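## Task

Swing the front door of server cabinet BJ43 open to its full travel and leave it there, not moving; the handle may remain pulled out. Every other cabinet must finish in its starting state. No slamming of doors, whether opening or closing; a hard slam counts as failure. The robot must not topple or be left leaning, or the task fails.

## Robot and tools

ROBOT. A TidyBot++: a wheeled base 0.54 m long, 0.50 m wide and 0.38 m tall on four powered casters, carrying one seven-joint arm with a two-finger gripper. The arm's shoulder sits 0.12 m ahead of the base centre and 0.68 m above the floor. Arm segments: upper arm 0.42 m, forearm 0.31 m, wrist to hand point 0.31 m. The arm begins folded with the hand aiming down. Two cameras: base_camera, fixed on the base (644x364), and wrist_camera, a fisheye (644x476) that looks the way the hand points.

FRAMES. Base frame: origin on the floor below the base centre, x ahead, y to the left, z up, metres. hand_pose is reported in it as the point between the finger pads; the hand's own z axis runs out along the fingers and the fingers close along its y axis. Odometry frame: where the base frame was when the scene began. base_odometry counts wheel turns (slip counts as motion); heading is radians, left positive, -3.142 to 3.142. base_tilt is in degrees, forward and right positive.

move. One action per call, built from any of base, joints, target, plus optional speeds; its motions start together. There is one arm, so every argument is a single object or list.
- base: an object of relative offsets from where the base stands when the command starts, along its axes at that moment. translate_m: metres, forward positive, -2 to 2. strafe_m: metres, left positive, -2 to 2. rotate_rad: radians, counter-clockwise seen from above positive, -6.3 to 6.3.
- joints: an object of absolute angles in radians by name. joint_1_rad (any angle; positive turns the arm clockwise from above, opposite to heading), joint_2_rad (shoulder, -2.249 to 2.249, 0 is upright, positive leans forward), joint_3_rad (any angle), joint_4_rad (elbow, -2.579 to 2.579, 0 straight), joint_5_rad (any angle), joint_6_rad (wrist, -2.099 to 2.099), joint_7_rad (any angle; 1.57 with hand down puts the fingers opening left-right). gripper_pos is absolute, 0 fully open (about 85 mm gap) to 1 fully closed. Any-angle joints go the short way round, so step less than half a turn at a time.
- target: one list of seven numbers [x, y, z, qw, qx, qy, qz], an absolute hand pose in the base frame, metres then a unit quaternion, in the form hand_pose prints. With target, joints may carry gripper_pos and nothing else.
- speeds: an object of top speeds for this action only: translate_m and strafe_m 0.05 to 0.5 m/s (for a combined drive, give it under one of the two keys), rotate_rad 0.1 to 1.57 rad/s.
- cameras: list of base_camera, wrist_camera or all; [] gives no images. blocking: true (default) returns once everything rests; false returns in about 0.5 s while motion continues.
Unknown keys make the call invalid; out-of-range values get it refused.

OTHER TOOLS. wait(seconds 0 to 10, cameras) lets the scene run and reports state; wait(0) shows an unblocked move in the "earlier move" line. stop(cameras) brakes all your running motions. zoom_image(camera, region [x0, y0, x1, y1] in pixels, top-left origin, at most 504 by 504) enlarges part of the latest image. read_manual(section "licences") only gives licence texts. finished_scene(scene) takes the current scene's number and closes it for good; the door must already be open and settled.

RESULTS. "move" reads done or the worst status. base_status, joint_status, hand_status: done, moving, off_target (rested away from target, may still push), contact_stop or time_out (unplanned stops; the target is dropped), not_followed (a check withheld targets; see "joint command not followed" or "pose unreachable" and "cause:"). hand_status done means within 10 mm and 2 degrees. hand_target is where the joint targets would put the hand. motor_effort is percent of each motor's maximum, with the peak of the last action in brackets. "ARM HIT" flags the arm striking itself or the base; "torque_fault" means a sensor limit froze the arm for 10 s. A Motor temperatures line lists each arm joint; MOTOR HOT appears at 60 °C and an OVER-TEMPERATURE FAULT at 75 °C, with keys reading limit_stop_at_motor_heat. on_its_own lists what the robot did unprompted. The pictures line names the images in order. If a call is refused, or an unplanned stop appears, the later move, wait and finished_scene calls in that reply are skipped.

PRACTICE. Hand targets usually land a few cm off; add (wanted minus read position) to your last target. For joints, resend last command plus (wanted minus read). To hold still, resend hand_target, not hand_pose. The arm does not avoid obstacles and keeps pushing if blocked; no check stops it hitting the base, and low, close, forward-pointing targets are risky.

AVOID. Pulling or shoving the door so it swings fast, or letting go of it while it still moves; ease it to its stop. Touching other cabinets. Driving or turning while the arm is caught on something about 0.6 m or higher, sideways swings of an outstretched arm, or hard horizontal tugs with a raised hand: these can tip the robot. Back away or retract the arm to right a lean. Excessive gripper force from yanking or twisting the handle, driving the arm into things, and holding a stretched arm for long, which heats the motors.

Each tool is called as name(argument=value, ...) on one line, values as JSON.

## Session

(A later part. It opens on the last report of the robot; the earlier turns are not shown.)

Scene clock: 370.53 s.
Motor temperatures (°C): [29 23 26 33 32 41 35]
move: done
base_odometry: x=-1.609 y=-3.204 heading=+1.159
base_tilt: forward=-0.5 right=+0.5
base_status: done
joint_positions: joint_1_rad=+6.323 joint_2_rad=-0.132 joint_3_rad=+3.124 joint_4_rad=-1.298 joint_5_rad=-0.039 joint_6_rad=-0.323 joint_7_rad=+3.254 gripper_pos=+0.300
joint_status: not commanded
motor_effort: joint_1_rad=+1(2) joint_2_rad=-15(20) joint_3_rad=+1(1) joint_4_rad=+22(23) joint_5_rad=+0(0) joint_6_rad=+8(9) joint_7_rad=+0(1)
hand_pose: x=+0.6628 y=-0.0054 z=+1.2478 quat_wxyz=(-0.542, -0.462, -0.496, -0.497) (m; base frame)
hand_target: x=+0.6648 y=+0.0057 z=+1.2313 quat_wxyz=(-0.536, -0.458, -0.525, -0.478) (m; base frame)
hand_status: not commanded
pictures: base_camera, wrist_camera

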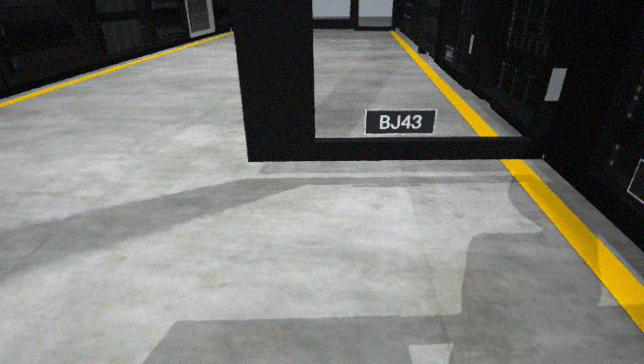

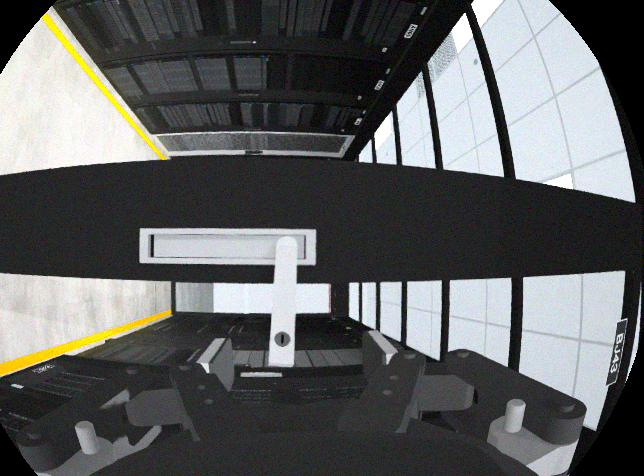

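move(base={"translate_m": 0.0, "strafe_m": 0.67, "rotate_rad": -0.067}, speeds={"strafe_m": 0.3})

Scene clock: 378.60 s.
Motor temperatures (°C): [29 23 26 33 32 41 35]
move: done
base_odometry: x=-2.223 y=-2.936 heading=+1.091
base_tilt: forward=-0.5 right=+0.5
base_status: done
joint_positions: joint_1_rad=+6.322 joint_2_rad=-0.132 joint_3_rad=+3.121 joint_4_rad=-1.298 joint_5_rad=-0.039 joint_6_rad=-0.323 joint_7_rad=+3.254 gripper_pos=+0.300
joint_status: not commanded
motor_effort: joint_1_rad=+1(3) joint_2_rad=-16(16) joint_3_rad=+1(3) joint_4_rad=+22(22) joint_5_rad=+0(1) joint_6_rad=+9(9) joint_7_rad=+0(1)
hand_pose: x=+0.6628 y=-0.0035 z=+1.2478 quat_wxyz=(-0.541, -0.462, -0.496, -0.497) (m; base frame)
hand_target: x=+0.6648 y=+0.0057 z=+1.2313 quat_wxyz=(-0.536, -0.458, -0.525, -0.478) (m; base frame)
hand_status: not commanded
pictures: base_camera, wrist_camera

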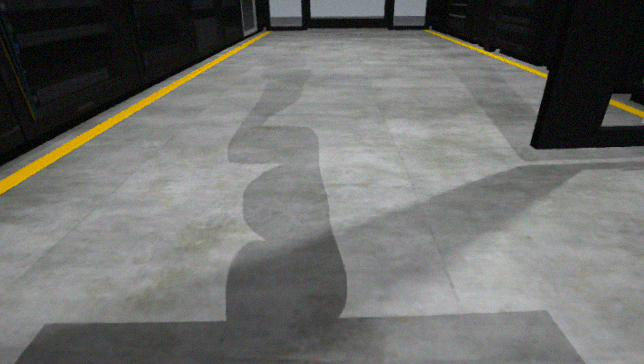

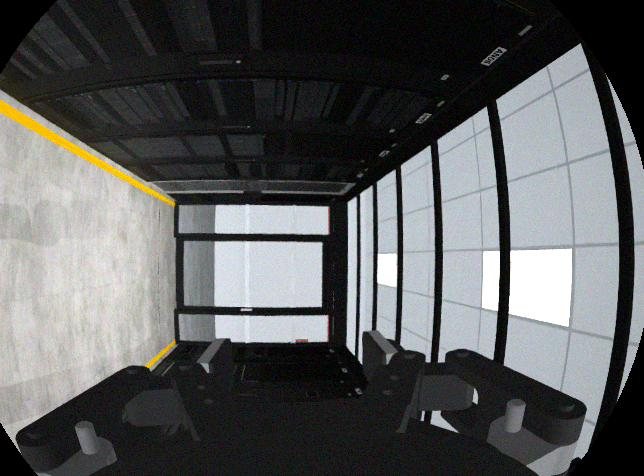

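move(base={"translate_m": 1.1}, joints={"gripper_pos": 1.0})

move(joints={"joint_1_rad": 1.57})

Scene clock: 385.47 s.
Motor temperatures (°C): [29 23 25 33 32 41 35]
move: done
base_odometry: x=-1.716 y=-1.959 heading=+1.091
base_tilt: forward=-0.4 right=+0.5
base_status: done
joint_positions: joint_1_rad=+6.322 joint_2_rad=-0.128 joint_3_rad=+3.121 joint_4_rad=-1.298 joint_5_rad=-0.039 joint_6_rad=-0.323 joint_7_rad=+3.254 gripper_pos=+0.999
joint_status: all done
motor_effort: joint_1_rad=+1(2) joint_2_rad=-16(19) joint_3_rad=+1(2) joint_4_rad=+22(23) joint_5_rad=+0(1) joint_6_rad=+9(9) joint_7_rad=+1(1)
hand_pose: x=+0.6650 y=-0.0036 z=+1.2457 quat_wxyz=(-0.540, -0.463, -0.497, -0.496) (m; base frame)
hand_target: x=+0.6648 y=+0.0057 z=+1.2313 quat_wxyz=(-0.536, -0.458, -0.525, -0.478) (m; base frame)
hand_status: not commanded
pictures: base_camera, wrist_camera

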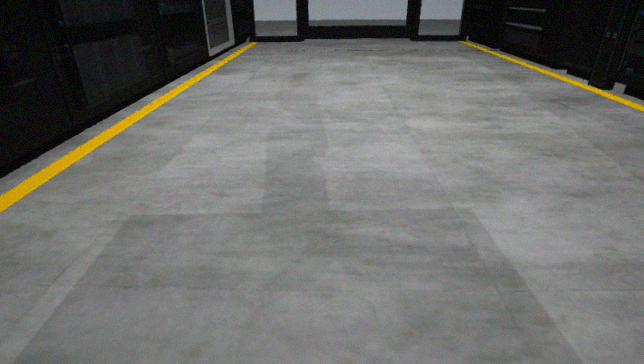

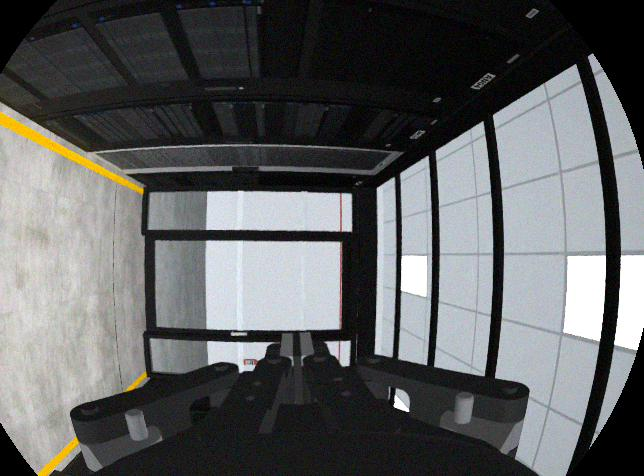

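Scene clock: 388.23 s.
Motor temperatures (°C): [29 23 25 33 32 41 35]
move: done
base_odometry: x=-1.716 y=-1.959 heading=+1.091
base_tilt: forward=-0.5 right=+0.5
base_status: not commanded
joint_positions: joint_1_rad=+7.836 joint_2_rad=-0.128 joint_3_rad=+3.121 joint_4_rad=-1.298 joint_5_rad=-0.039 joint_6_rad=-0.323 joint_7_rad=+3.254 gripper_pos=+0.999
joint_status: all done
motor_effort: joint_1_rad=+1(4) joint_2_rad=-15(18) joint_3_rad=+1(2) joint_4_rad=+22(22) joint_5_rad=+0(1) joint_6_rad=+9(9) joint_7_rad=+0(1)
hand_pose: x=+0.1465 y=-0.5454 z=+1.2457 quat_wxyz=(-0.734, -0.678, -0.044, +0.010) (m; base frame)
hand_target: x=+0.1415 y=-0.5453 z=+1.2313 quat_wxyz=(-0.717, -0.694, -0.058, +0.030) (m; base frame)
hand_status: not commanded
pictures: base_camera, wrist_camera

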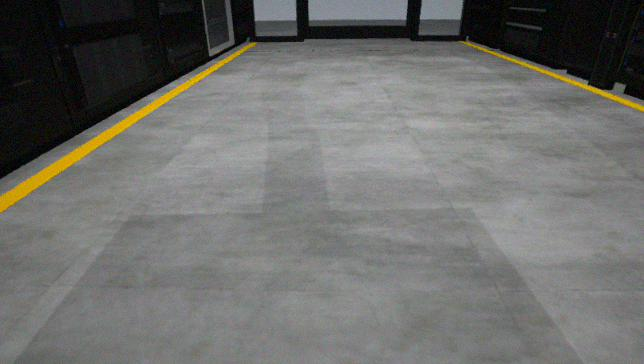

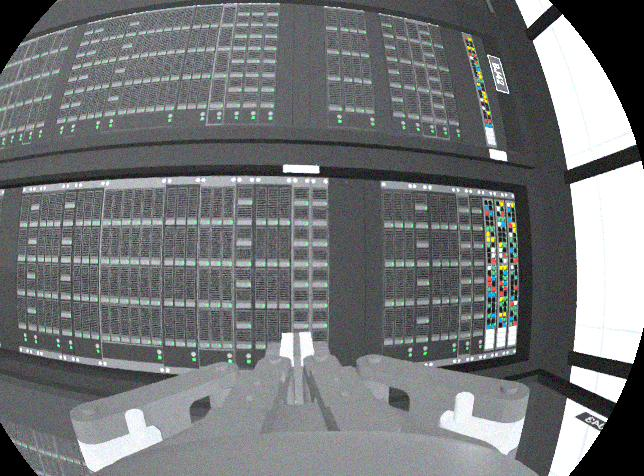

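move(base={"strafe_m": -0.08, "translate_m": -0.12}, speeds={"translate_m": 0.2})

move(base={"translate_m": -0.12}, speeds={"translate_m": 0.06})

Scene clock: 396.53 s.
Motor temperatures (°C): [29 23 25 33 32 41 35]
move: done
base_odometry: x=-1.700 y=-2.103 heading=+1.092
base_tilt: forward=-0.5 right=+0.5
base_status: done
joint_positions: joint_1_rad=+7.840 joint_2_rad=-0.129 joint_3_rad=+3.121 joint_4_rad=-1.298 joint_5_rad=-0.039 joint_6_rad=-0.323 joint_7_rad=+3.254 gripper_pos=+0.999
joint_status: not commanded
motor_effort: joint_1_rad=+1(3) joint_2_rad=-15(17) joint_3_rad=+1(3) joint_4_rad=+22(22) joint_5_rad=+0(1) joint_6_rad=+9(9) joint_7_rad=+0(1)
hand_pose: x=+0.1449 y=-0.5445 z=+1.2466 quat_wxyz=(-0.734, -0.677, -0.043, +0.011) (m; base frame)
hand_target: x=+0.1415 y=-0.5453 z=+1.2313 quat_wxyz=(-0.717, -0.694, -0.058, +0.030) (m; base frame)
hand_status: not commanded
pictures: base_camera, wrist_camera

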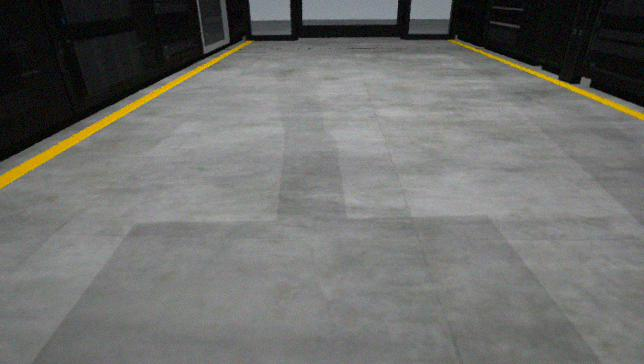

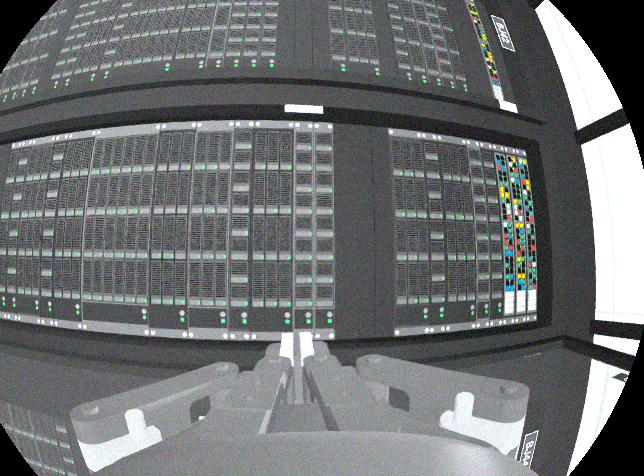

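Scene clock: 399.00 s.
Motor temperatures (°C): [29 23 25 33 32 41 35]
move: done
base_odometry: x=-1.755 y=-2.210 heading=+1.092
base_tilt: forward=-0.5 right=+0.5
base_status: done
joint_positions: joint_1_rad=+7.842 joint_2_rad=-0.129 joint_3_rad=+3.120 joint_4_rad=-1.298 joint_5_rad=-0.039 joint_6_rad=-0.323 joint_7_rad=+3.254 gripper_pos=+0.999
joint_status: not commanded
motor_effort: joint_1_rad=+2(3) joint_2_rad=-16(17) joint_3_rad=+1(3) joint_4_rad=+22(22) joint_5_rad=+0(1) joint_6_rad=+9(9) joint_7_rad=+0(1)
hand_pose: x=+0.1445 y=-0.5445 z=+1.2466 quat_wxyz=(-0.734, -0.677, -0.043, +0.012) (m; base frame)
hand_target: x=+0.1415 y=-0.5453 z=+1.2313 quat_wxyz=(-0.717, -0.694, -0.058, +0.030) (m; base frame)
hand_status: not commanded
pictures: base_camera, wrist_camera

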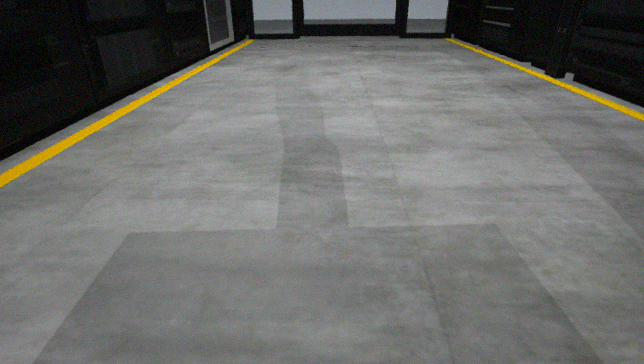

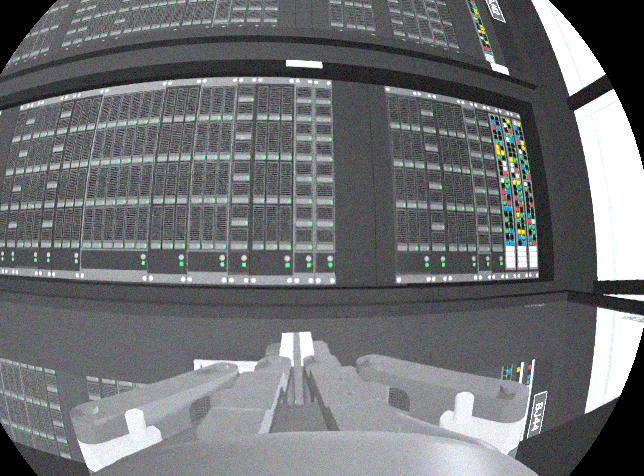

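move(base={"translate_m": -0.1}, speeds={"translate_m": 0.06})

move(base={"translate_m": -0.08}, speeds={"translate_m": 0.06})

Scene clock: 413.37 s.
Motor temperatures (°C): [29 23 25 33 32 41 35]
move: done
base_odometry: x=-1.801 y=-2.298 heading=+1.092
base_tilt: forward=-0.5 right=+0.5
base_status: done
joint_positions: joint_1_rad=+7.843 joint_2_rad=-0.129 joint_3_rad=+3.118 joint_4_rad=-1.298 joint_5_rad=-0.039 joint_6_rad=-0.323 joint_7_rad=+3.254 gripper_pos=+0.999
joint_status: not commanded
motor_effort: joint_1_rad=+1(5) joint_2_rad=-15(18) joint_3_rad=+1(5) joint_4_rad=+22(22) joint_5_rad=+0(1) joint_6_rad=+9(9) joint_7_rad=+0(1)
hand_pose: x=+0.1449 y=-0.5444 z=+1.2466 quat_wxyz=(-0.734, -0.677, -0.043, +0.012) (m; base frame)
hand_target: x=+0.1415 y=-0.5453 z=+1.2313 quat_wxyz=(-0.717, -0.694, -0.058, +0.030) (m; base frame)
hand_status: not commanded
pictures: base_camera, wrist_camera

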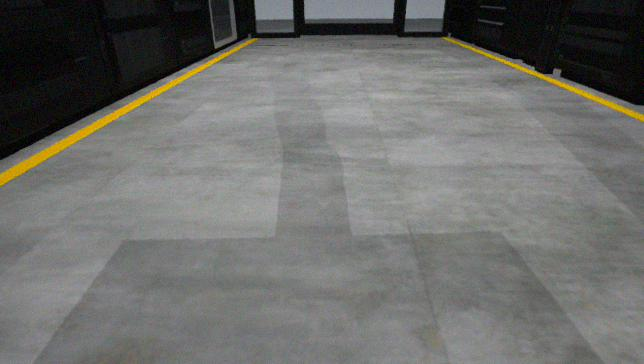

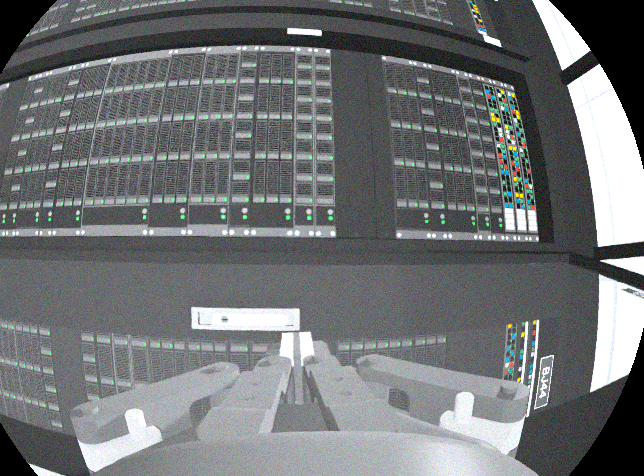

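Scene clock: 415.17 s.
Motor temperatures (°C): [29 23 25 33 32 41 35]
move: done
base_odometry: x=-1.838 y=-2.370 heading=+1.093
base_tilt: forward=-0.5 right=+0.5
base_status: done
joint_positions: joint_1_rad=+7.847 joint_2_rad=-0.125 joint_3_rad=+3.115 joint_4_rad=-1.299 joint_5_rad=-0.039 joint_6_rad=-0.323 joint_7_rad=+3.254 gripper_pos=+0.999
joint_status: not commanded
motor_effort: joint_1_rad=+2(3) joint_2_rad=-19(20) joint_3_rad=+1(4) joint_4_rad=+22(25) joint_5_rad=+0(1) joint_6_rad=+8(10) joint_7_rad=+0(1)
hand_pose: x=+0.1441 y=-0.5474 z=+1.2434 quat_wxyz=(-0.732, -0.679, -0.043, +0.012) (m; base frame)
hand_target: x=+0.1415 y=-0.5453 z=+1.2313 quat_wxyz=(-0.717, -0.694, -0.058, +0.030) (m; base frame)
hand_status: not commanded
pictures: base_camera, wrist_camera

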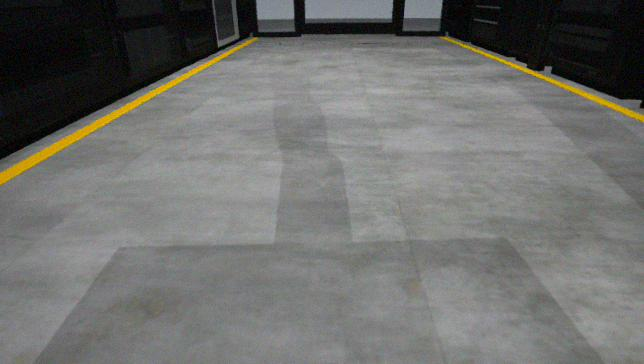

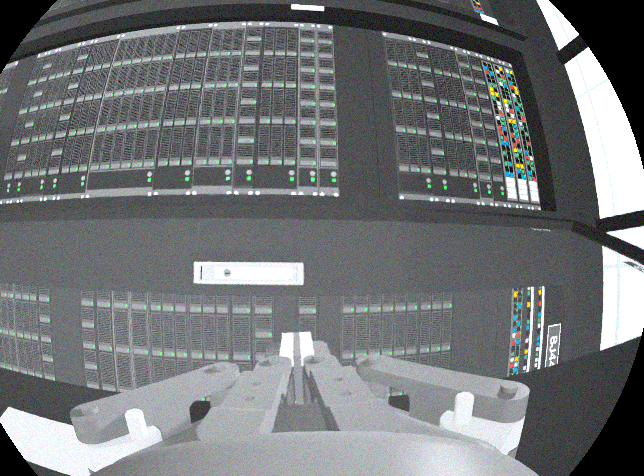

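zoom_image(camera="wrist_camera", region=[0, 0, 504, 476])

zoom_image(camera="wrist_camera", region=[300, 180, 644, 476])

Scaled by 1.000.

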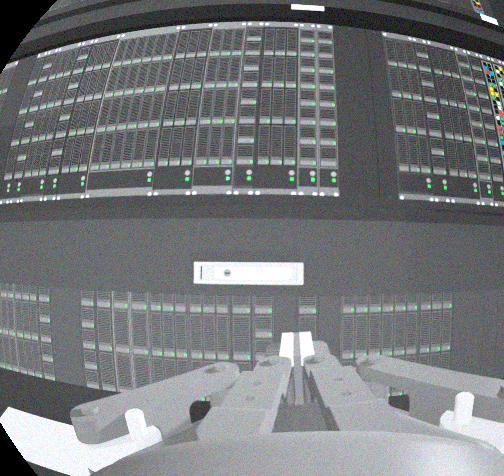

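Scaled by 1.465.

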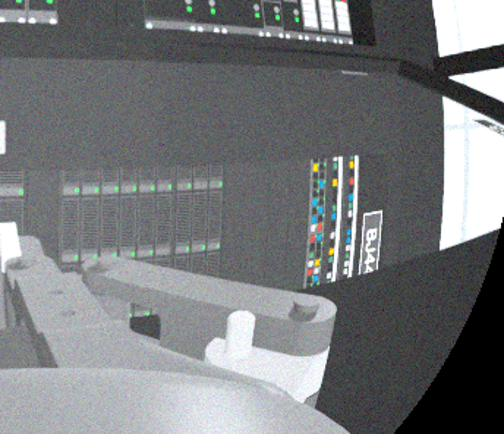

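move(base={"translate_m": -0.1, "strafe_m": -0.02}, speeds={"translate_m": 0.06})

Scene clock: 423.97 s.
Motor temperatures (°C): [29 23 25 33 32 41 35]
move: done
base_odometry: x=-1.866 y=-2.468 heading=+1.093
base_tilt: forward=-0.5 right=+0.5
base_status: done
joint_positions: joint_1_rad=+7.829 joint_2_rad=-0.111 joint_3_rad=+3.087 joint_4_rad=-1.286 joint_5_rad=-0.039 joint_6_rad=-0.324 joint_7_rad=+3.255 gripper_pos=+0.999
joint_status: not commanded
motor_effort: joint_1_rad=+7(10) joint_2_rad=-22(23) joint_3_rad=+7(9) joint_4_rad=+18(24) joint_5_rad=+1(2) joint_6_rad=+4(11) joint_7_rad=+0(1)
hand_pose: x=+0.1717 y=-0.5509 z=+1.2432 quat_wxyz=(-0.732, -0.679, -0.060, -0.003) (m; base frame)
hand_target: x=+0.1415 y=-0.5453 z=+1.2313 quat_wxyz=(-0.717, -0.694, -0.058, +0.030) (m; base frame)
hand_status: not commanded
pictures: base_camera, wrist_camera

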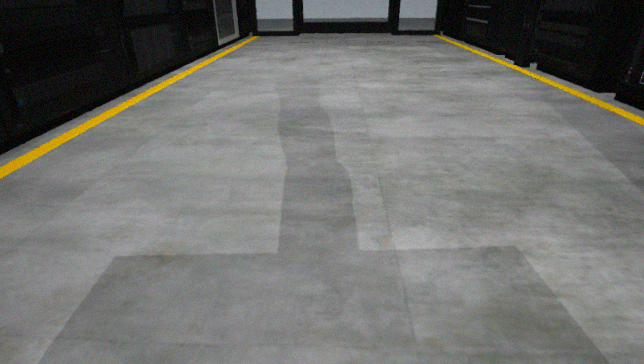

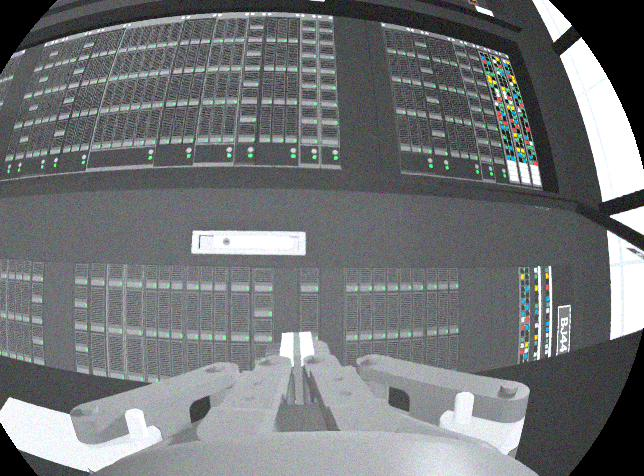

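move(base={"translate_m": -0.03, "strafe_m": -0.01}, speeds={"translate_m": 0.05})

Scene clock: 428.83 s.
Motor temperatures (°C): [29 23 25 33 32 41 35]
move: done
base_odometry: x=-1.871 y=-2.499 heading=+1.092
base_tilt: forward=-0.5 right=+0.5
base_status: done
joint_positions: joint_1_rad=+7.823 joint_2_rad=-0.106 joint_3_rad=+3.080 joint_4_rad=-1.282 joint_5_rad=-0.039 joint_6_rad=-0.324 joint_7_rad=+3.256 gripper_pos=+0.999
joint_status: not commanded
motor_effort: joint_1_rad=+8(12) joint_2_rad=-21(26) joint_3_rad=+7(10) joint_4_rad=+18(21) joint_5_rad=+2(2) joint_6_rad=+4(8) joint_7_rad=-1(1)
hand_pose: x=+0.1792 y=-0.5525 z=+1.2430 quat_wxyz=(-0.732, -0.679, -0.065, -0.008) (m; base frame)
hand_target: x=+0.1415 y=-0.5453 z=+1.2313 quat_wxyz=(-0.717, -0.694, -0.058, +0.030) (m; base frame)
hand_status: not commanded
pictures: base_camera, wrist_camera

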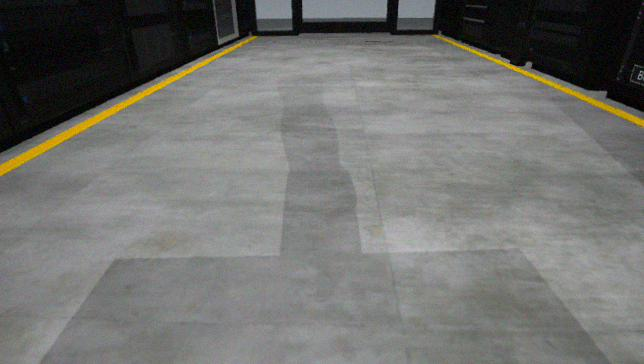

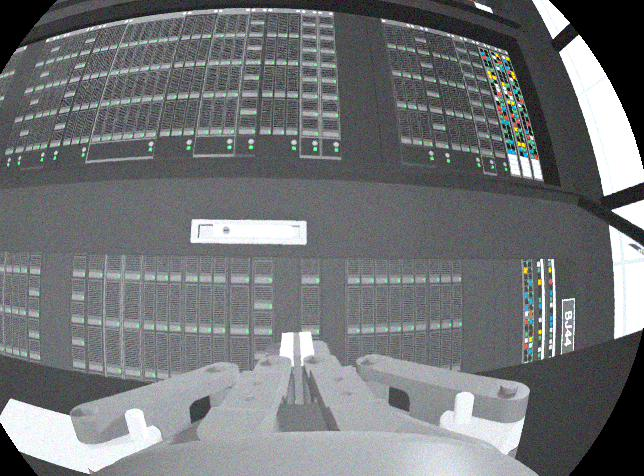

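move(base={"translate_m": -0.08, "strafe_m": -0.02}, speeds={"translate_m": 0.06})

move(base={"translate_m": -0.08, "strafe_m": -0.02}, speeds={"translate_m": 0.06})

Scene clock: 432.87 s.
Motor temperatures (°C): [29 23 25 33 32 41 35]
move: done
base_odometry: x=-1.890 y=-2.579 heading=+1.092
base_tilt: forward=-0.5 right=+0.5
base_status: done
joint_positions: joint_1_rad=+7.789 joint_2_rad=-0.089 joint_3_rad=+3.043 joint_4_rad=-1.266 joint_5_rad=-0.039 joint_6_rad=-0.324 joint_7_rad=+3.258 gripper_pos=+0.999
joint_status: not commanded
motor_effort: joint_1_rad=+15(17) joint_2_rad=-26(28) joint_3_rad=+14(17) joint_4_rad=+14(20) joint_5_rad=+3(4) joint_6_rad=-1(5) joint_7_rad=+0(1)
hand_pose: x=+0.2206 y=-0.5532 z=+1.2430 quat_wxyz=(-0.731, -0.676, -0.090, -0.032) (m; base frame)
hand_target: x=+0.1415 y=-0.5453 z=+1.2313 quat_wxyz=(-0.717, -0.694, -0.058, +0.030) (m; base frame)
hand_status: not commanded
pictures: base_camera, wrist_camera

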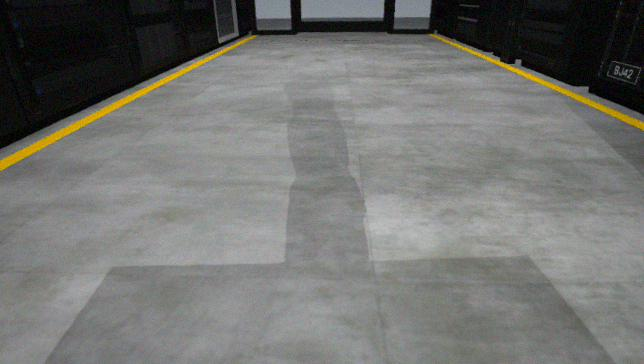

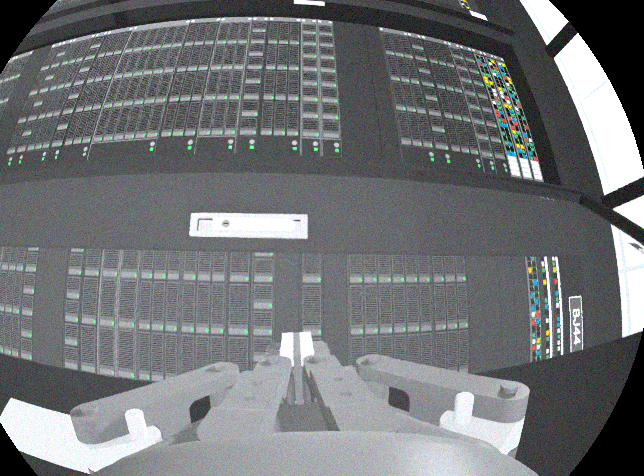

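Scene clock: 434.77 s.
Motor temperatures (°C): [29 23 25 33 32 41 35]
move: done
base_odometry: x=-1.909 y=-2.659 heading=+1.093
base_tilt: forward=-0.4 right=+0.6
base_status: done
joint_positions: joint_1_rad=+7.751 joint_2_rad=-0.060 joint_3_rad=+3.004 joint_4_rad=-1.239 joint_5_rad=-0.039 joint_6_rad=-0.322 joint_7_rad=+3.261 gripper_pos=+0.999
joint_status: not commanded
motor_effort: joint_1_rad=+21(25) joint_2_rad=-31(34) joint_3_rad=+20(23) joint_4_rad=+9(15) joint_5_rad=+5(6) joint_6_rad=-6(9) joint_7_rad=-1(2)
hand_pose: x=+0.2653 y=-0.5555 z=+1.2432 quat_wxyz=(-0.729, -0.672, -0.117, -0.059) (m; base frame)
hand_target: x=+0.1415 y=-0.5453 z=+1.2313 quat_wxyz=(-0.717, -0.694, -0.058, +0.030) (m; base frame)
hand_status: not commanded
pictures: base_camera, wrist_camera

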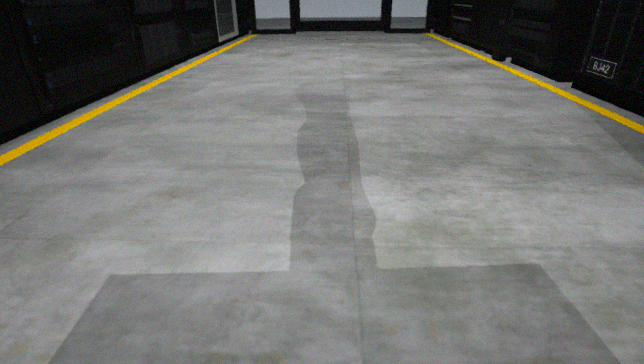

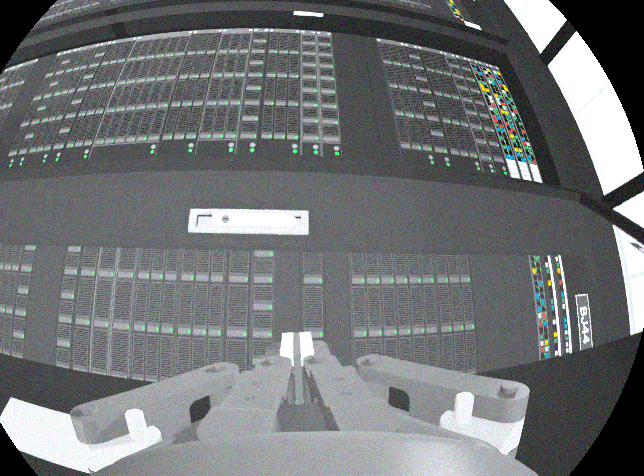

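move(base={"translate_m": 0.35}, speeds={"translate_m": 0.1})

move(joints={"joint_1_rad": 2.1})

Scene clock: 441.67 s.
Motor temperatures (°C): [29 24 25 33 32 41 35]
move: done
base_odometry: x=-1.748 y=-2.348 heading=+1.092
base_tilt: forward=-0.5 right=+0.5
base_status: done
joint_positions: joint_1_rad=+7.841 joint_2_rad=-0.115 joint_3_rad=+3.105 joint_4_rad=-1.287 joint_5_rad=-0.039 joint_6_rad=-0.323 joint_7_rad=+3.261 gripper_pos=+0.999
joint_status: not commanded
motor_effort: joint_1_rad=+1(22) joint_2_rad=-16(32) joint_3_rad=+1(21) joint_4_rad=+22(22) joint_5_rad=+0(5) joint_6_rad=+9(9) joint_7_rad=+0(2)
hand_pose: x=+0.1538 y=-0.5506 z=+1.2453 quat_wxyz=(-0.733, -0.678, -0.051, +0.009) (m; base frame)
hand_target: x=+0.1415 y=-0.5453 z=+1.2313 quat_wxyz=(-0.717, -0.694, -0.058, +0.030) (m; base frame)
hand_status: not commanded
pictures: base_camera, wrist_camera

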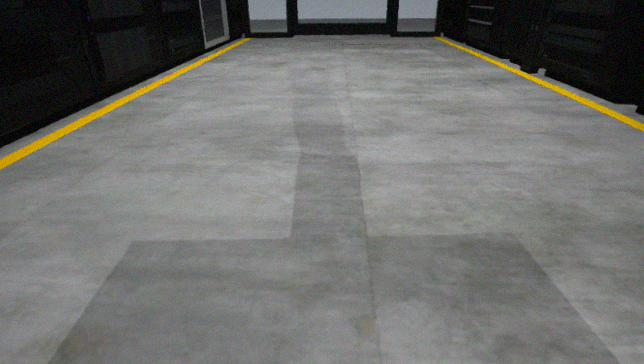

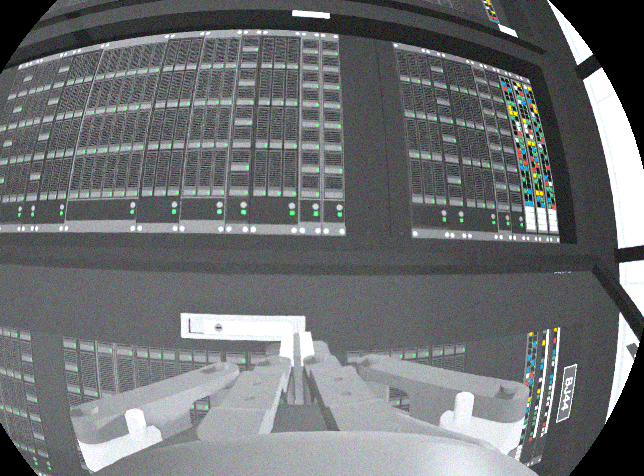

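Scene clock: 443.40 s.
Motor temperatures (°C): [29 24 25 33 32 41 35]
move: done
base_odometry: x=-1.748 y=-2.348 heading=+1.093
base_tilt: forward=-0.5 right=+0.5
base_status: not commanded
joint_positions: joint_1_rad=+8.367 joint_2_rad=-0.120 joint_3_rad=+3.108 joint_4_rad=-1.287 joint_5_rad=-0.039 joint_6_rad=-0.323 joint_7_rad=+3.261 gripper_pos=+0.999
joint_status: all done
motor_effort: joint_1_rad=+1(6) joint_2_rad=-15(17) joint_3_rad=+1(5) joint_4_rad=+22(22) joint_5_rad=+0(2) joint_6_rad=+9(9) joint_7_rad=+0(1)
hand_pose: x=-0.1278 y=-0.4901 z=+1.2481 quat_wxyz=(-0.707, -0.666, +0.128, +0.201) (m; base frame)
hand_target: x=-0.1372 y=-0.4819 z=+1.2313 quat_wxyz=(-0.684, -0.685, +0.126, +0.217) (m; base frame)
hand_status: not commanded
pictures: base_camera, wrist_camera

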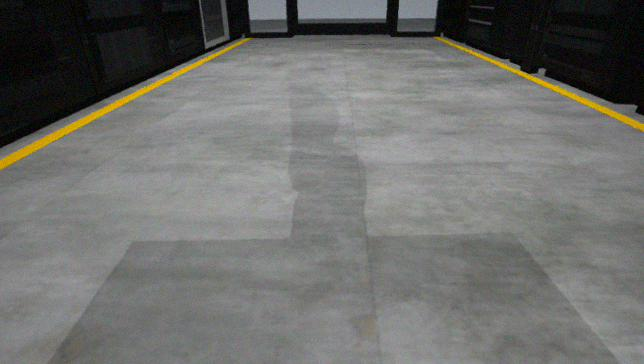

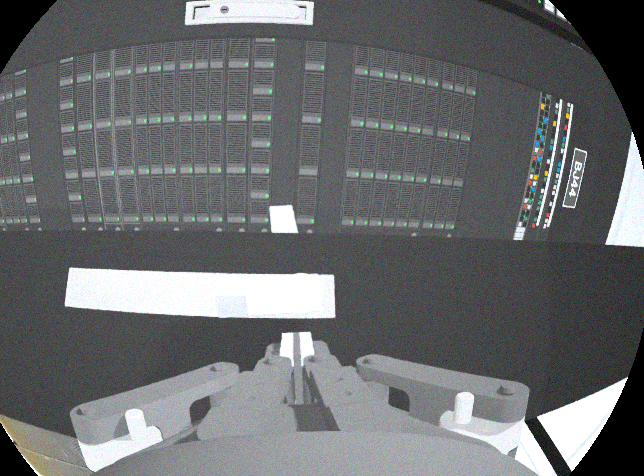

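move(joints={"joint_1_rad": 1.57}, cameras=[])

move(base={"translate_m": -0.18, "strafe_m": -0.08}, speeds={"translate_m": 0.08}, cameras=["wrist_camera"])

move(base={"translate_m": -0.05, "strafe_m": -0.03}, speeds={"translate_m": 0.05}, cameras=["wrist_camera"])

Scene clock: 465.90 s.
Motor temperatures (°C): [29 24 25 33 32 41 35]
move: done
base_odometry: x=-1.748 y=-2.348 heading=+1.093
base_tilt: forward=-0.5 right=+0.5
base_status: not commanded
joint_positions: joint_1_rad=+7.870 joint_2_rad=-0.120 joint_3_rad=+3.108 joint_4_rad=-1.287 joint_5_rad=-0.039 joint_6_rad=-0.323 joint_7_rad=+3.261 gripper_pos=+0.999
joint_status: all done
motor_effort: joint_1_rad=+0(3) joint_2_rad=-16(16) joint_3_rad=+1(2) joint_4_rad=+21(22) joint_5_rad=+0(1) joint_6_rad=+9(9) joint_7_rad=+0(1)
hand_pose: x=+0.1357 y=-0.5485 z=+1.2481 quat_wxyz=(-0.735, -0.677, -0.039, +0.021) (m; base frame)
hand_target: x=+0.1415 y=-0.5453 z=+1.2313 quat_wxyz=(-0.717, -0.694, -0.058, +0.030) (m; base frame)
hand_status: not commanded
pictures: none
No camera images: "cameras" was empty.

Scene clock: 468.90 s.
Motor temperatures (°C): [29 24 25 33 32 41 35]
move: done
base_odometry: x=-1.759 y=-2.545 heading=+1.093
base_tilt: forward=-0.5 right=+0.5
base_status: done
joint_positions: joint_1_rad=+7.867 joint_2_rad=-0.122 joint_3_rad=+3.109 joint_4_rad=-1.287 joint_5_rad=-0.039 joint_6_rad=-0.323 joint_7_rad=+3.261 gripper_pos=+0.999
joint_status: not commanded
motor_effort: joint_1_rad=+1(3) joint_2_rad=-15(17) joint_3_rad=+1(2) joint_4_rad=+22(22) joint_5_rad=+0(1) joint_6_rad=+9(9) joint_7_rad=+0(1)
hand_pose: x=+0.1369 y=-0.5476 z=+1.2488 quat_wxyz=(-0.735, -0.676, -0.040, +0.020) (m; base frame)
hand_target: x=+0.1415 y=-0.5453 z=+1.2313 quat_wxyz=(-0.717, -0.694, -0.058, +0.030) (m; base frame)
hand_status: not commanded
pictures: wrist_camera

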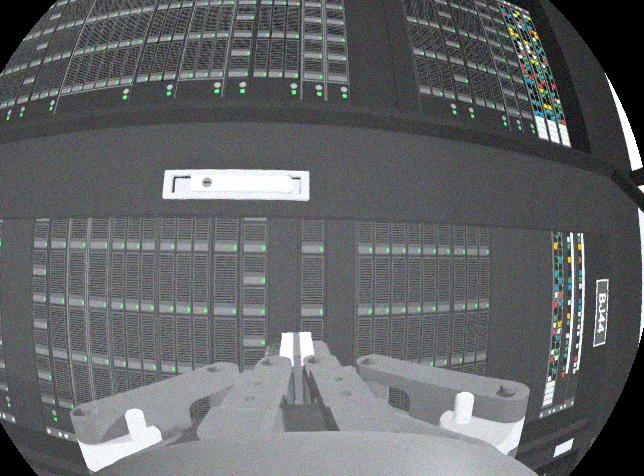

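Scene clock: 470.53 s.
Motor temperatures (°C): [29 24 25 33 32 41 35]
move: done
base_odometry: x=-1.756 y=-2.604 heading=+1.092
base_tilt: forward=-0.5 right=+0.5
base_status: done
joint_positions: joint_1_rad=+7.859 joint_2_rad=-0.124 joint_3_rad=+3.109 joint_4_rad=-1.287 joint_5_rad=-0.039 joint_6_rad=-0.323 joint_7_rad=+3.261 gripper_pos=+0.999
joint_status: not commanded
motor_effort: joint_1_rad=+0(5) joint_2_rad=-16(17) joint_3_rad=+1(5) joint_4_rad=+22(22) joint_5_rad=+0(1) joint_6_rad=+8(10) joint_7_rad=+0(1)
hand_pose: x=+0.1410 y=-0.5460 z=+1.2501 quat_wxyz=(-0.736, -0.675, -0.043, +0.018) (m; base frame)
hand_target: x=+0.1415 y=-0.5453 z=+1.2313 quat_wxyz=(-0.717, -0.694, -0.058, +0.030) (m; base frame)
hand_status: not commanded
pictures: wrist_camera

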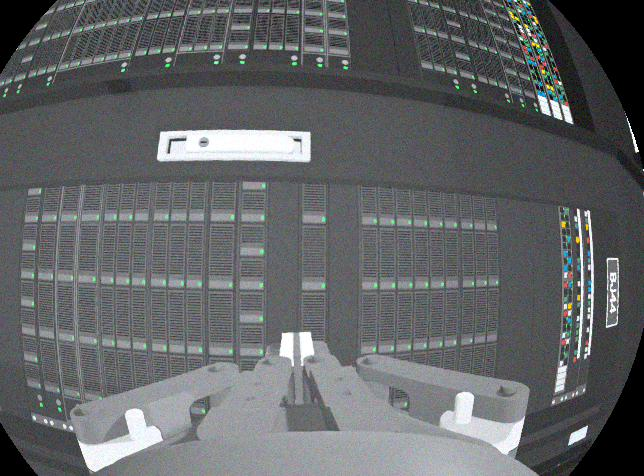

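move(base={"translate_m": 0.4, "strafe_m": 0.2}, joints={"joint_1_rad": 2.3}, speeds={"translate_m": 0.3})

Scene clock: 476.37 s.
Motor temperatures (°C): [29 24 25 33 32 41 35]
move: done
base_odometry: x=-1.749 y=-2.156 heading=+1.093
base_tilt: forward=-0.5 right=+0.5
base_status: done
joint_positions: joint_1_rad=+8.565 joint_2_rad=-0.129 joint_3_rad=+3.111 joint_4_rad=-1.288 joint_5_rad=-0.039 joint_6_rad=-0.323 joint_7_rad=+3.261 gripper_pos=+0.999
joint_status: all done
motor_effort: joint_1_rad=+1(4) joint_2_rad=-15(19) joint_3_rad=+1(3) joint_4_rad=+22(23) joint_5_rad=+0(1) joint_6_rad=+9(9) joint_7_rad=+0(1)
hand_pose: x=-0.2172 y=-0.4272 z=+1.2523 quat_wxyz=(-0.686, -0.647, +0.193, +0.272) (m; base frame)
hand_target: x=-0.2279 y=-0.4214 z=+1.2313 quat_wxyz=(-0.659, -0.669, +0.193, +0.284) (m; base frame)
hand_status: not commanded
pictures: base_camera, wrist_camera

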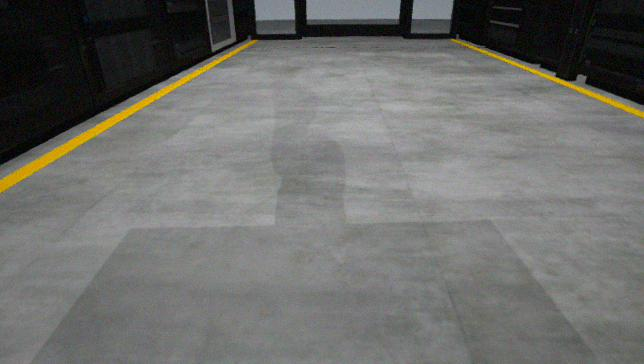

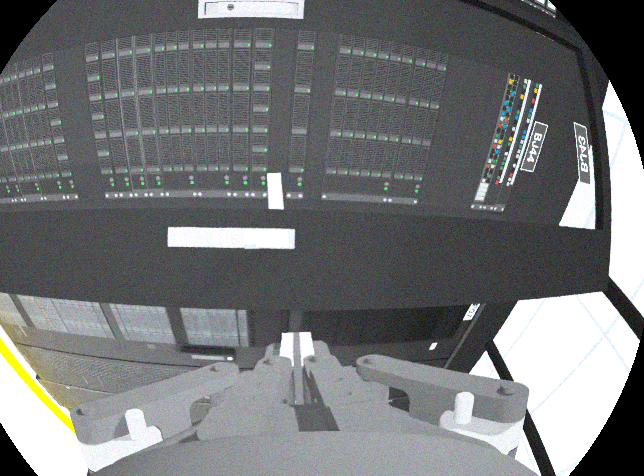

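move(joints={"joint_1_rad": 1.57}, cameras=[])

move(base={"translate_m": -0.38, "strafe_m": -0.21}, speeds={"translate_m": 0.15}, cameras=[])

move(base={"translate_m": -0.12, "strafe_m": -0.05}, speeds={"translate_m": 0.06}, cameras=["wrist_camera"])

Scene clock: 493.67 s.
Motor temperatures (°C): [29 24 25 33 31 41 35]
move: done
base_odometry: x=-1.749 y=-2.156 heading=+1.093
base_tilt: forward=-0.5 right=+0.5
base_status: not commanded
joint_positions: joint_1_rad=+7.870 joint_2_rad=-0.129 joint_3_rad=+3.111 joint_4_rad=-1.288 joint_5_rad=-0.039 joint_6_rad=-0.323 joint_7_rad=+3.261 gripper_pos=+0.999
joint_status: all done
motor_effort: joint_1_rad=+1(3) joint_2_rad=-15(17) joint_3_rad=+1(2) joint_4_rad=+22(22) joint_5_rad=+0(1) joint_6_rad=+9(9) joint_7_rad=+0(1)
hand_pose: x=+0.1342 y=-0.5434 z=+1.2523 quat_wxyz=(-0.737, -0.674, -0.039, +0.022) (m; base frame)
hand_target: x=+0.1415 y=-0.5453 z=+1.2313 quat_wxyz=(-0.717, -0.694, -0.058, +0.030) (m; base frame)
hand_status: not commanded
pictures: none
No camera images: "cameras" was empty.

Scene clock: 497.23 s.
Motor temperatures (°C): [29 24 25 33 31 41 35]
move: done
base_odometry: x=-1.737 y=-2.590 heading=+1.093
base_tilt: forward=-0.5 right=+0.5
base_status: done
joint_positions: joint_1_rad=+7.866 joint_2_rad=-0.129 joint_3_rad=+3.111 joint_4_rad=-1.289 joint_5_rad=-0.039 joint_6_rad=-0.323 joint_7_rad=+3.261 gripper_pos=+0.999
joint_status: not commanded
motor_effort: joint_1_rad=+2(4) joint_2_rad=-15(17) joint_3_rad=+1(3) joint_4_rad=+21(22) joint_5_rad=+0(1) joint_6_rad=+9(9) joint_7_rad=+0(1)
hand_pose: x=+0.1361 y=-0.5433 z=+1.2522 quat_wxyz=(-0.737, -0.674, -0.040, +0.021) (m; base frame)
hand_target: x=+0.1415 y=-0.5453 z=+1.2313 quat_wxyz=(-0.717, -0.694, -0.058, +0.030) (m; base frame)
hand_status: not commanded
pictures: none
No camera images: "cameras" was empty.

Scene clock: 499.90 s.
Motor temperatures (°C): [29 24 25 33 31 41 35]
move: done
base_odometry: x=-1.748 y=-2.720 heading=+1.093
base_tilt: forward=-0.5 right=+0.5
base_status: done
joint_positions: joint_1_rad=+7.857 joint_2_rad=-0.130 joint_3_rad=+3.110 joint_4_rad=-1.289 joint_5_rad=-0.039 joint_6_rad=-0.323 joint_7_rad=+3.261 gripper_pos=+0.999
joint_status: not commanded
motor_effort: joint_1_rad=+1(4) joint_2_rad=-15(17) joint_3_rad=+1(4) joint_4_rad=+22(22) joint_5_rad=+0(1) joint_6_rad=+9(9) joint_7_rad=+0(1)
hand_pose: x=+0.1416 y=-0.5426 z=+1.2526 quat_wxyz=(-0.738, -0.674, -0.043, +0.017) (m; base frame)
hand_target: x=+0.1415 y=-0.5453 z=+1.2313 quat_wxyz=(-0.717, -0.694, -0.058, +0.030) (m; base frame)
hand_status: not commanded
pictures: wrist_camera

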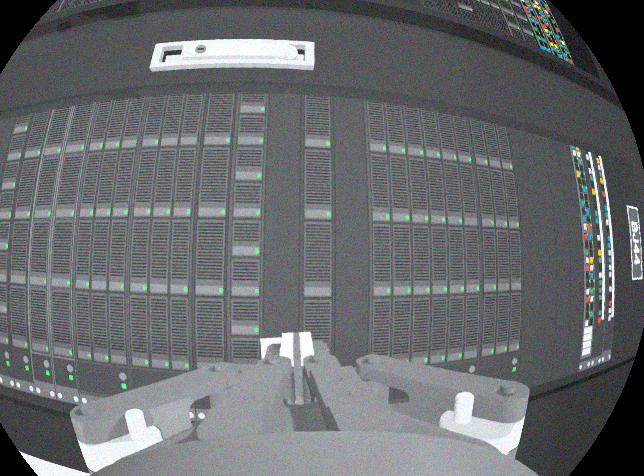

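move(base={"translate_m": -0.06, "strafe_m": -0.03}, speeds={"translate_m": 0.05}, cameras=["wrist_camera"])

Scene clock: 504.60 s.
Motor temperatures (°C): [29 24 25 33 31 41 35]
move: done
base_odometry: x=-1.749 y=-2.787 heading=+1.093
base_tilt: forward=-0.5 right=+0.5
base_status: done
joint_positions: joint_1_rad=+7.817 joint_2_rad=-0.172 joint_3_rad=+3.066 joint_4_rad=-1.293 joint_5_rad=-0.039 joint_6_rad=-0.328 joint_7_rad=+3.261 gripper_pos=+0.999
joint_status: not commanded
motor_effort: joint_1_rad=+8(12) joint_2_rad=-4(16) joint_3_rad=+9(13) joint_4_rad=+22(23) joint_5_rad=+3(4) joint_6_rad=+12(13) joint_7_rad=+1(1)
hand_pose: x=+0.1895 y=-0.5148 z=+1.2704 quat_wxyz=(-0.749, -0.659, -0.074, -0.011) (m; base frame)
hand_target: x=+0.1415 y=-0.5453 z=+1.2313 quat_wxyz=(-0.717, -0.694, -0.058, +0.030) (m; base frame)
hand_status: not commanded
pictures: wrist_camera

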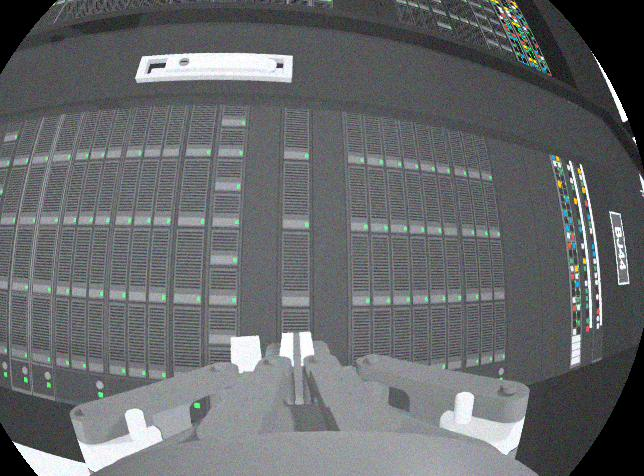

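move(base={"translate_m": 0.5, "strafe_m": 0.22}, speeds={"translate_m": 0.15}, cameras=["wrist_camera"])

move(joints={"joint_1_rad": 2.3})

Scene clock: 515.10 s.
Motor temperatures (°C): [29 23 25 33 31 41 35]
move: done
base_odometry: x=-1.715 y=-2.242 heading=+1.093
base_tilt: forward=-0.5 right=+0.5
base_status: done
joint_positions: joint_1_rad=+7.844 joint_2_rad=-0.137 joint_3_rad=+3.107 joint_4_rad=-1.293 joint_5_rad=-0.039 joint_6_rad=-0.328 joint_7_rad=+3.261 gripper_pos=+0.999
joint_status: not commanded
motor_effort: joint_1_rad=+1(9) joint_2_rad=-15(17) joint_3_rad=+1(10) joint_4_rad=+22(22) joint_5_rad=+0(3) joint_6_rad=+8(11) joint_7_rad=+0(1)
hand_pose: x=+0.1510 y=-0.5391 z=+1.2523 quat_wxyz=(-0.737, -0.674, -0.049, +0.011) (m; base frame)
hand_target: x=+0.1415 y=-0.5453 z=+1.2313 quat_wxyz=(-0.717, -0.694, -0.058, +0.030) (m; base frame)
hand_status: not commanded
pictures: wrist_camera

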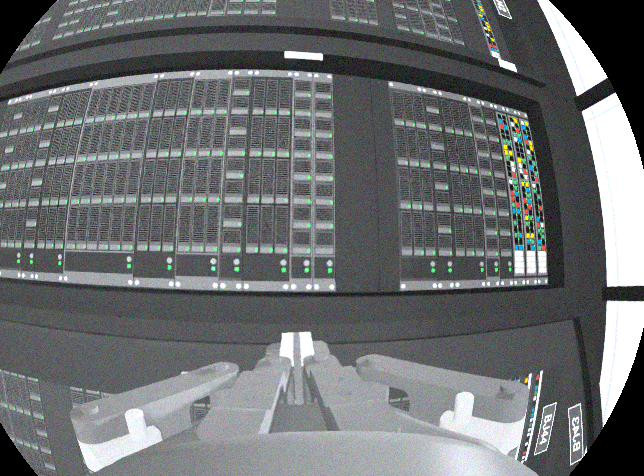

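Scene clock: 517.10 s.
Motor temperatures (°C): [29 23 25 33 31 41 35]
move: done
base_odometry: x=-1.715 y=-2.242 heading=+1.093
base_tilt: forward=-0.5 right=+0.5
base_status: not commanded
joint_positions: joint_1_rad=+8.566 joint_2_rad=-0.137 joint_3_rad=+3.109 joint_4_rad=-1.293 joint_5_rad=-0.039 joint_6_rad=-0.328 joint_7_rad=+3.261 gripper_pos=+0.999
joint_status: all done
motor_effort: joint_1_rad=+0(3) joint_2_rad=-15(16) joint_3_rad=+1(2) joint_4_rad=+22(22) joint_5_rad=+0(1) joint_6_rad=+9(9) joint_7_rad=+1(1)
hand_pose: x=-0.2143 y=-0.4249 z=+1.2523 quat_wxyz=(-0.685, -0.648, +0.193, +0.271) (m; base frame)
hand_target: x=-0.2279 y=-0.4214 z=+1.2313 quat_wxyz=(-0.659, -0.669, +0.193, +0.284) (m; base frame)
hand_status: not commanded
pictures: base_camera, wrist_camera

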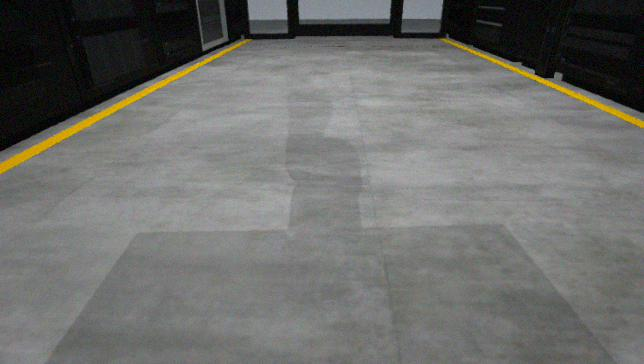

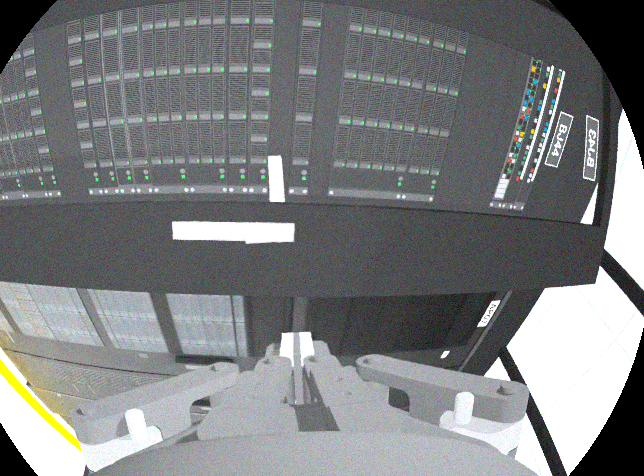

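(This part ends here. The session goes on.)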